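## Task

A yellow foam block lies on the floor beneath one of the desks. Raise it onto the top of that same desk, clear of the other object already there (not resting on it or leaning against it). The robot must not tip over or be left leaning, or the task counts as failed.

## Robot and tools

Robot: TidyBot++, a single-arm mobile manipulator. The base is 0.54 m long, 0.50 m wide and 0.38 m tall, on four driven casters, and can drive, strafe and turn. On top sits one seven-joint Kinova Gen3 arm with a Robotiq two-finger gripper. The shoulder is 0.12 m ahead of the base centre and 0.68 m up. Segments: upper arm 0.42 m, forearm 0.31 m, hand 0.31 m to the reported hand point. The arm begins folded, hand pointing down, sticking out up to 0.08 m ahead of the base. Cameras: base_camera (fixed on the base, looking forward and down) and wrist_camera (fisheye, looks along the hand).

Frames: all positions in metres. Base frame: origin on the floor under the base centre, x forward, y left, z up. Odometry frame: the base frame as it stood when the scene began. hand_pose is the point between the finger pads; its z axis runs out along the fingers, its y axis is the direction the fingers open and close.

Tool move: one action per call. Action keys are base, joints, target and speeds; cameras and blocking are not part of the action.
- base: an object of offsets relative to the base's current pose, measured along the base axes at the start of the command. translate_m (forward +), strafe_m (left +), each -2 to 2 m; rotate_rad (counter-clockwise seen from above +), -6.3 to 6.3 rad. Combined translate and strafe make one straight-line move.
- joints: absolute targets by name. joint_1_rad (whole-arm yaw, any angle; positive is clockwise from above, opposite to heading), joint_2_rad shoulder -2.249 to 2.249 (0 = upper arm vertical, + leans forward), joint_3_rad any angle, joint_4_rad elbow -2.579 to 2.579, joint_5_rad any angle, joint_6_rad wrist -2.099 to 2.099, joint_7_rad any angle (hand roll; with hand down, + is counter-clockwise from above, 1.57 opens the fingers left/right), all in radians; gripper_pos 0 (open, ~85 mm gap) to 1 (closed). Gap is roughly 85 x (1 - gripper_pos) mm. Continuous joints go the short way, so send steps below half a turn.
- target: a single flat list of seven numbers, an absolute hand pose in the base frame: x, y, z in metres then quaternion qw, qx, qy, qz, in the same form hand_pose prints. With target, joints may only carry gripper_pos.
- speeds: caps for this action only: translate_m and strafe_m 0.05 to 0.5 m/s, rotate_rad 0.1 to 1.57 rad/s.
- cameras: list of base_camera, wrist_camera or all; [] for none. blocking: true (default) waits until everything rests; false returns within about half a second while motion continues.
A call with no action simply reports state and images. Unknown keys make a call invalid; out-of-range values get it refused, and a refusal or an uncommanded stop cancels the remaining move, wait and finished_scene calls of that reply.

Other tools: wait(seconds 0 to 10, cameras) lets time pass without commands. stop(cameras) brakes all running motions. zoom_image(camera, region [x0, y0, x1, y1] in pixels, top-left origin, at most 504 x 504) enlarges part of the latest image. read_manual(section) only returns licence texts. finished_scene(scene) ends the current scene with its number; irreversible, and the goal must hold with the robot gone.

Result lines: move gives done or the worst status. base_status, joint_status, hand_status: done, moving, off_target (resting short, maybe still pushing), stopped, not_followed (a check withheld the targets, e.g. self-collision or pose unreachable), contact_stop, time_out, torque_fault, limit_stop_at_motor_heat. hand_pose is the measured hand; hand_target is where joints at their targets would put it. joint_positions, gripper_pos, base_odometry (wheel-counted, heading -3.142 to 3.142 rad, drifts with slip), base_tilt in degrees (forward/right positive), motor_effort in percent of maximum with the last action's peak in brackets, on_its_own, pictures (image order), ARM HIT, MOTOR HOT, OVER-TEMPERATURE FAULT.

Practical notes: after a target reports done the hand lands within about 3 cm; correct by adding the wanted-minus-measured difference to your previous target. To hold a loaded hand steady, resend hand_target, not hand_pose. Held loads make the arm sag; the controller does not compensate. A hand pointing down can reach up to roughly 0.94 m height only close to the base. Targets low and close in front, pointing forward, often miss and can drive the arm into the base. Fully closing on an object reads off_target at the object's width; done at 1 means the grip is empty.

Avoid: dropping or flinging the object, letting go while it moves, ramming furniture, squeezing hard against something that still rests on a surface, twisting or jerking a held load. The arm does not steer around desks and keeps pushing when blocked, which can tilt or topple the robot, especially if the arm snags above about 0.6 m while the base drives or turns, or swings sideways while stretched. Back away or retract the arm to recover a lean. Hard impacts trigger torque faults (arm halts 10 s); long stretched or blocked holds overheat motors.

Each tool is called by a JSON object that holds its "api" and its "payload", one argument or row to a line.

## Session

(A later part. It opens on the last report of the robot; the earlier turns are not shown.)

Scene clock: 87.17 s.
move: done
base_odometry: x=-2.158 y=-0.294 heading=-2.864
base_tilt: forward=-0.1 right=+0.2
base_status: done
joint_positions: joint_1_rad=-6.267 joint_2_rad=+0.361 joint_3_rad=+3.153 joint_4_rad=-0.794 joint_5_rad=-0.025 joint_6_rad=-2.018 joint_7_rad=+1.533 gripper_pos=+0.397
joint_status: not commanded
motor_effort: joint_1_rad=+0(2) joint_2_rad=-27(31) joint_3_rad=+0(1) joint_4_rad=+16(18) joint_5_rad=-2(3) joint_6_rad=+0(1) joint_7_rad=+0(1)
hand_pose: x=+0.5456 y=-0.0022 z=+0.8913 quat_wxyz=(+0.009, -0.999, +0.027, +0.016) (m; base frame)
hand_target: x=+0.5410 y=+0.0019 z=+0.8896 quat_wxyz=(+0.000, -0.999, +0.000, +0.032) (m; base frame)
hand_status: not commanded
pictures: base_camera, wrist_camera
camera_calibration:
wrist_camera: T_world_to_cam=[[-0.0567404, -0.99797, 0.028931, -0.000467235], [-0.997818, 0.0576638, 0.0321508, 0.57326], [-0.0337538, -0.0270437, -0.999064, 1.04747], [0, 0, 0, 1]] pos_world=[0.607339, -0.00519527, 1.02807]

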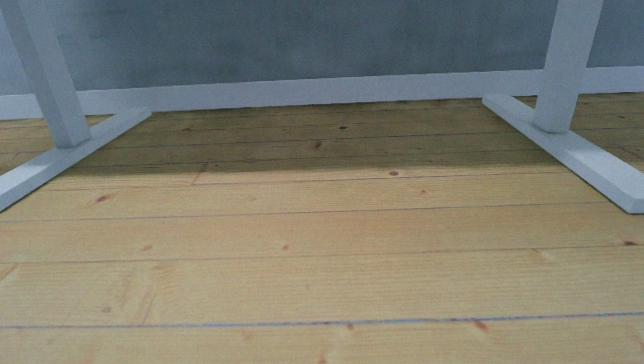

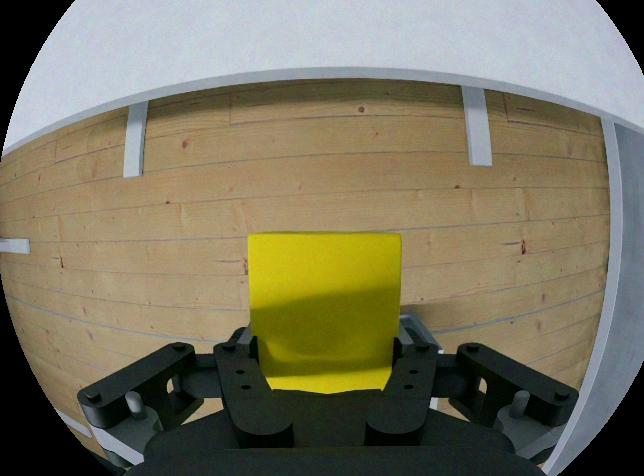

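{"api": "move", "payload": {
  "base": {"translate_m": 0.34},
  "speeds": {"translate_m": 0.25}
}}

{"api": "move", "payload": {
  "joints": {"joint_2_rad": 0.33, "joint_4_rad": -1.01, "joint_6_rad": -1.81}
}}

Scene clock: 90.87 s.
move: done
base_odometry: x=-2.486 y=-0.387 heading=-2.864
base_tilt: forward=-0.1 right=+0.2
base_status: done
joint_positions: joint_1_rad=-6.267 joint_2_rad=+0.363 joint_3_rad=+3.153 joint_4_rad=-0.794 joint_5_rad=-0.025 joint_6_rad=-2.020 joint_7_rad=+1.533 gripper_pos=+0.397
joint_status: not commanded
motor_effort: joint_1_rad=+0(2) joint_2_rad=-28(31) joint_3_rad=-1(1) joint_4_rad=+16(17) joint_5_rad=-1(2) joint_6_rad=-1(1) joint_7_rad=+0(1)
hand_pose: x=+0.5453 y=-0.0022 z=+0.8908 quat_wxyz=(+0.009, -0.999, +0.027, +0.017) (m; base frame)
hand_target: x=+0.5410 y=+0.0019 z=+0.8896 quat_wxyz=(+0.000, -0.999, +0.000, +0.032) (m; base frame)
hand_status: not commanded
pictures: base_camera, wrist_camera
camera_calibration:
wrist_camera: T_world_to_cam=[[-0.0565383, -0.997976, 0.0291257, -0.000655295], [-0.997705, 0.0575633, 0.0356471, 0.56983], [-0.0372515, -0.0270434, -0.99894, 1.04868], [0, 0, 0, 1]] pos_world=[0.60755, -0.00509541, 1.02727]

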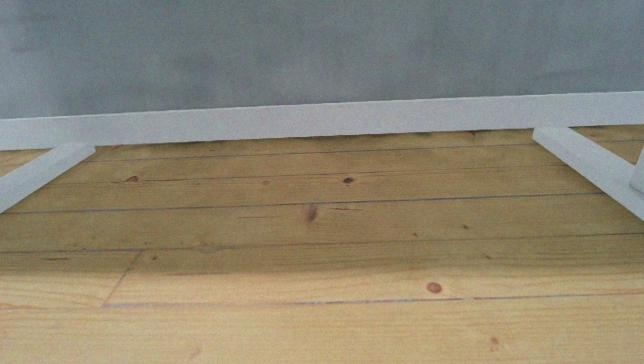

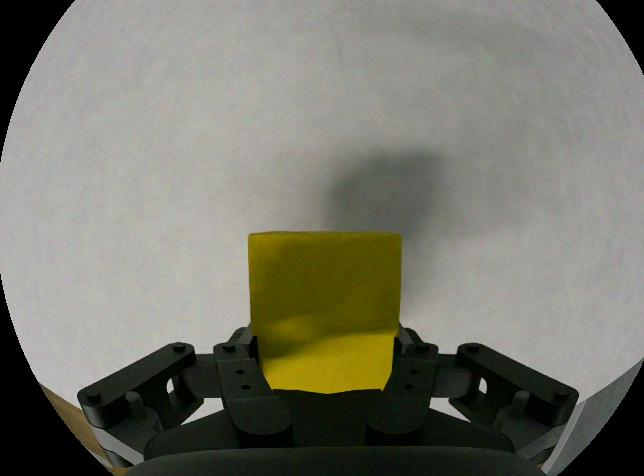

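Scene clock: 92.27 s.
move: done
base_odometry: x=-2.486 y=-0.387 heading=-2.864
base_tilt: forward=-0.1 right=+0.2
base_status: not commanded
joint_positions: joint_1_rad=-6.267 joint_2_rad=+0.333 joint_3_rad=+3.153 joint_4_rad=-0.986 joint_5_rad=-0.025 joint_6_rad=-1.847 joint_7_rad=+1.533 gripper_pos=+0.397
joint_status: all done
motor_effort: joint_1_rad=+0(1) joint_2_rad=-28(29) joint_3_rad=-1(1) joint_4_rad=+16(19) joint_5_rad=-1(2) joint_6_rad=+0(2) joint_7_rad=+0(1)
hand_pose: x=+0.5534 y=-0.0022 z=+0.8467 quat_wxyz=(+0.010, -0.999, +0.029, +0.012) (m; base frame)
hand_target: x=+0.5587 y=+0.0019 z=+0.8405 quat_wxyz=(+0.000, -1.000, +0.000, +0.004) (m; base frame)
hand_status: not commanded
pictures: base_camera, wrist_camera
camera_calibration:
wrist_camera: T_world_to_cam=[[-0.0608735, -0.997779, 0.0270381, 0.005205], [-0.997783, 0.0615587, 0.0252756, 0.588336], [-0.0268839, -0.0254396, -0.999315, 0.99956], [0, 0, 0, 1]] pos_world=[0.614221, -0.0055954, 0.983863]

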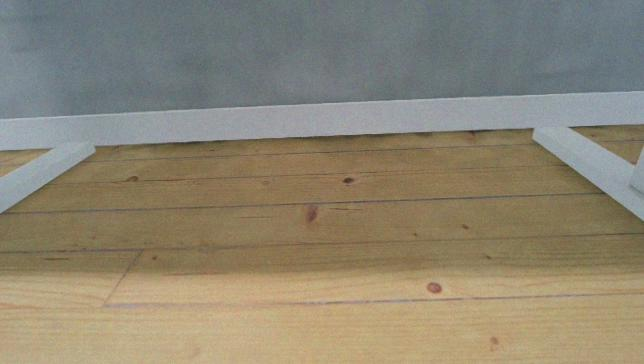

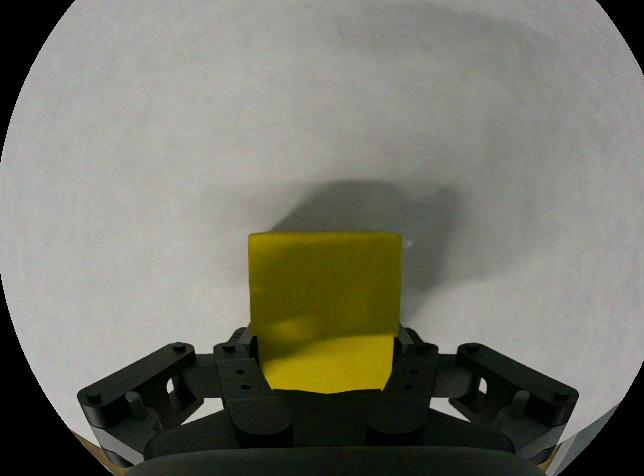

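{"api": "move", "payload": {
  "joints": {"joint_2_rad": 0.33, "joint_4_rad": -1.055, "joint_6_rad": -1.745},
  "cameras": ["wrist_camera"]
}}

{"api": "move", "payload": {
  "joints": {"joint_2_rad": 0.33, "joint_4_rad": -1.085, "joint_6_rad": -1.715},
  "cameras": ["wrist_camera"]
}}

Scene clock: 94.13 s.
move: done
base_odometry: x=-2.486 y=-0.387 heading=-2.864
base_tilt: forward=-0.1 right=+0.2
base_status: not commanded
joint_positions: joint_1_rad=-6.267 joint_2_rad=+0.313 joint_3_rad=+3.153 joint_4_rad=-1.023 joint_5_rad=-0.025 joint_6_rad=-1.792 joint_7_rad=+1.533 gripper_pos=+0.397
joint_status: all done
motor_effort: joint_1_rad=+0(1) joint_2_rad=-21(27) joint_3_rad=+0(1) joint_4_rad=+15(18) joint_5_rad=-2(3) joint_6_rad=+2(2) joint_7_rad=+0(1)
hand_pose: x=+0.5588 y=-0.0023 z=+0.8441 quat_wxyz=(+0.010, -0.999, +0.029, -0.007) (m; base frame)
hand_target: x=+0.5679 y=+0.0019 z=+0.8267 quat_wxyz=(+0.000, -1.000, +0.000, -0.006) (m; base frame)
hand_status: not commanded
pictures: wrist_camera
camera_calibration:
wrist_camera: T_world_to_cam=[[-0.0631746, -0.997685, 0.0251683, 0.0082758], [-0.997937, 0.0628623, -0.0130134, 0.626187], [0.0114012, -0.0259385, -0.999599, 0.975962], [0, 0, 0, 1]] pos_world=[0.614291, -0.0057919, 0.983511]

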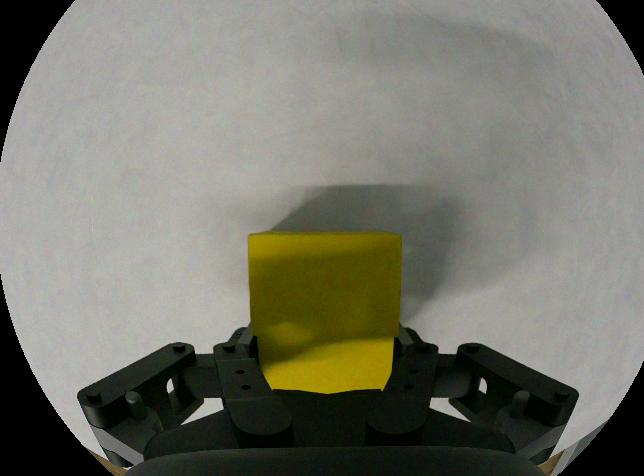

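Scene clock: 94.77 s.
move: off_target
base_odometry: x=-2.486 y=-0.387 heading=-2.864
base_tilt: forward=-0.1 right=+0.2
base_status: not commanded
joint_positions: joint_1_rad=-6.267 joint_2_rad=+0.299 joint_3_rad=+3.153 joint_4_rad=-1.044 joint_5_rad=-0.025 joint_6_rad=-1.768 joint_7_rad=+1.533 gripper_pos=+0.397
joint_status: joint_4_rad off_target (ended at -1.044, target -1.085); the others done
motor_effort: joint_1_rad=+0(1) joint_2_rad=-18(23) joint_3_rad=-1(1) joint_4_rad=+14(17) joint_5_rad=-1(3) joint_6_rad=+3(3) joint_7_rad=+0(0)
hand_pose: x=+0.5588 y=-0.0023 z=+0.8438 quat_wxyz=(+0.011, -0.999, +0.030, -0.015) (m; base frame)
hand_target: x=+0.5695 y=+0.0020 z=+0.8174 quat_wxyz=(+0.000, -1.000, +0.000, -0.006) (m; base frame)
hand_status: not commanded
pictures: wrist_camera
camera_calibration:
wrist_camera: T_world_to_cam=[[-0.0641767, -0.997645, 0.0242094, 0.00967722], [-0.997551, 0.0634573, -0.0293997, 0.639837], [0.0277942, -0.0260369, -0.999275, 0.966212], [0, 0, 0, 1]] pos_world=[0.612037, -0.00579075, 0.984087]

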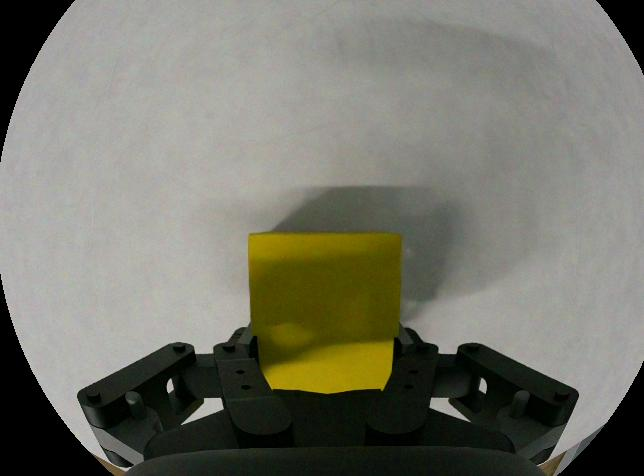

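{"api": "move", "payload": {
  "joints": {"joint_2_rad": 0.325, "joint_4_rad": -1.045, "joint_6_rad": -1.775},
  "cameras": []
}}

{"api": "move", "payload": {
  "joints": {"gripper_pos": 0},
  "cameras": ["wrist_camera"]
}}

{"api": "move", "payload": {
  "joints": {"joint_2_rad": 0.3, "joint_4_rad": -0.7, "joint_6_rad": -1.95},
  "cameras": ["wrist_camera"]
}}

{"api": "move", "payload": {
  "joints": {"joint_2_rad": 0, "joint_4_rad": -0.8, "joint_6_rad": -1.9},
  "cameras": ["wrist_camera"]
}}

Scene clock: 96.57 s.
move: done
base_odometry: x=-2.486 y=-0.387 heading=-2.864
base_tilt: forward=-0.1 right=+0.2
base_status: not commanded
joint_positions: joint_1_rad=-6.267 joint_2_rad=+0.301 joint_3_rad=+3.153 joint_4_rad=-1.040 joint_5_rad=-0.025 joint_6_rad=-1.773 joint_7_rad=+1.533 gripper_pos=+0.397
joint_status: all done
motor_effort: joint_1_rad=+0(1) joint_2_rad=-22(27) joint_3_rad=-1(1) joint_4_rad=+16(18) joint_5_rad=-2(3) joint_6_rad=+1(4) joint_7_rad=-1(1)
hand_pose: x=+0.5587 y=-0.0023 z=+0.8441 quat_wxyz=(+0.010, -0.999, +0.029, -0.014) (m; base frame)
hand_target: x=+0.5603 y=+0.0019 z=+0.8320 quat_wxyz=(+0.000, -1.000, +0.000, +0.002) (m; base frame)
hand_status: not commanded
pictures: none
No camera images: "cameras" was empty.

Scene clock: 97.67 s.
move: done
base_odometry: x=-2.486 y=-0.387 heading=-2.864
base_tilt: forward=-0.1 right=+0.2
base_status: not commanded
joint_positions: joint_1_rad=-6.267 joint_2_rad=+0.304 joint_3_rad=+3.153 joint_4_rad=-1.040 joint_5_rad=-0.025 joint_6_rad=-1.773 joint_7_rad=+1.534 gripper_pos=+0.000
joint_status: all done
motor_effort: joint_1_rad=+0(1) joint_2_rad=-27(28) joint_3_rad=-1(1) joint_4_rad=+17(18) joint_5_rad=-2(3) joint_6_rad=+0(2) joint_7_rad=+0(1)
hand_pose: x=+0.5592 y=-0.0023 z=+0.8427 quat_wxyz=(+0.010, -0.999, +0.029, -0.012) (m; base frame)
hand_target: x=+0.5603 y=+0.0019 z=+0.8320 quat_wxyz=(+0.000, -1.000, +0.000, +0.002) (m; base frame)
hand_status: not commanded
pictures: wrist_camera
camera_calibration:
wrist_camera: T_world_to_cam=[[-0.0635401, -0.997676, 0.0245945, 0.00901945], [-0.997737, 0.0629621, -0.023603, 0.635427], [0.0219996, -0.0260385, -0.999419, 0.968483], [0, 0, 0, 1]] pos_world=[0.613256, -0.00579142, 0.982696]

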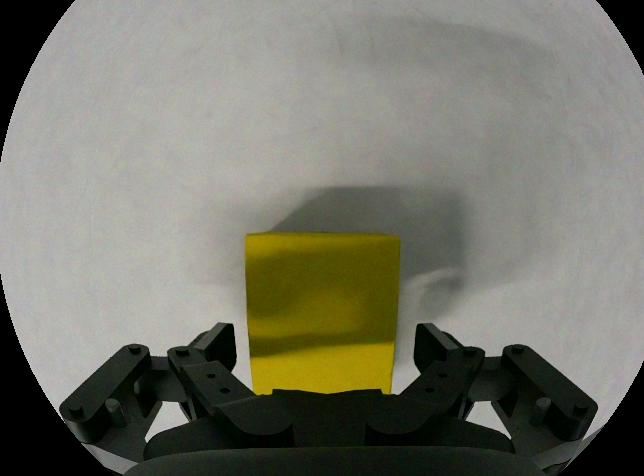

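Scene clock: 99.13 s.
move: done
base_odometry: x=-2.486 y=-0.387 heading=-2.864
base_tilt: forward=-0.1 right=+0.2
base_status: not commanded
joint_positions: joint_1_rad=-6.267 joint_2_rad=+0.302 joint_3_rad=+3.153 joint_4_rad=-0.714 joint_5_rad=-0.025 joint_6_rad=-1.911 joint_7_rad=+1.534 gripper_pos=+0.000
joint_status: all done
motor_effort: joint_1_rad=+0(1) joint_2_rad=-25(29) joint_3_rad=+0(1) joint_4_rad=+16(20) joint_5_rad=-1(2) joint_6_rad=+2(2) joint_7_rad=+0(1)
hand_pose: x=+0.5777 y=-0.0028 z=+0.9450 quat_wxyz=(+0.010, -0.994, +0.026, -0.107) (m; base frame)
hand_target: x=+0.5671 y=+0.0019 z=+0.9480 quat_wxyz=(+0.000, -0.995, +0.000, -0.096) (m; base frame)
hand_status: not commanded
pictures: wrist_camera
camera_calibration:
wrist_camera: T_world_to_cam=[[-0.0637738, -0.997787, 0.0188075, 0.0129241], [-0.975615, 0.0583684, -0.211588, 0.821087], [0.210022, -0.0318426, -0.977178, 0.940629], [0, 0, 0, 1]] pos_world=[0.604336, -0.00507786, 1.09265]

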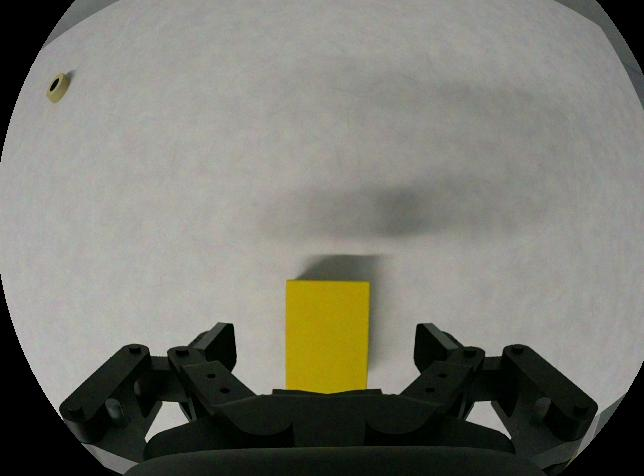

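Scene clock: 100.77 s.
move: done
base_odometry: x=-2.486 y=-0.387 heading=-2.864
base_tilt: forward=-0.1 right=+0.2
base_status: not commanded
joint_positions: joint_1_rad=-6.267 joint_2_rad=-0.007 joint_3_rad=+3.153 joint_4_rad=-0.777 joint_5_rad=-0.025 joint_6_rad=-1.911 joint_7_rad=+1.534 gripper_pos=+0.000
joint_status: all done
motor_effort: joint_1_rad=+0(1) joint_2_rad=-13(29) joint_3_rad=-1(1) joint_4_rad=+15(18) joint_5_rad=-2(2) joint_6_rad=+4(4) joint_7_rad=+0(1)
hand_pose: x=+0.4735 y=-0.0011 z=+1.0493 quat_wxyz=(+0.012, -0.973, +0.025, -0.228) (m; base frame)
hand_target: x=+0.4775 y=+0.0019 z=+1.0401 quat_wxyz=(+0.000, -0.976, +0.000, -0.219) (m; base frame)
hand_status: not commanded
pictures: wrist_camera
camera_calibration:
wrist_camera: T_world_to_cam=[[-0.066956, -0.997739, 0.00580519, 0.0211083], [-0.894765, 0.0574692, -0.442823, 0.945823], [0.441488, -0.0348439, -0.89659, 0.870345], [0, 0, 0, 1]] pos_world=[0.463456, -0.00296884, 1.19905]

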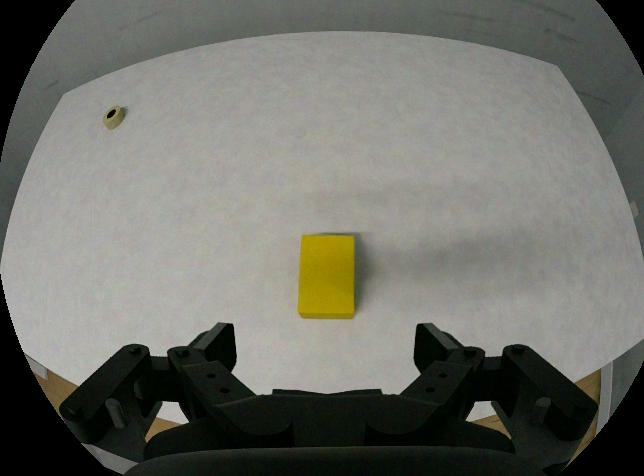

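{"api": "finished_scene", "payload": {
  "scene": 2
}}

The scene is finished: the task was done.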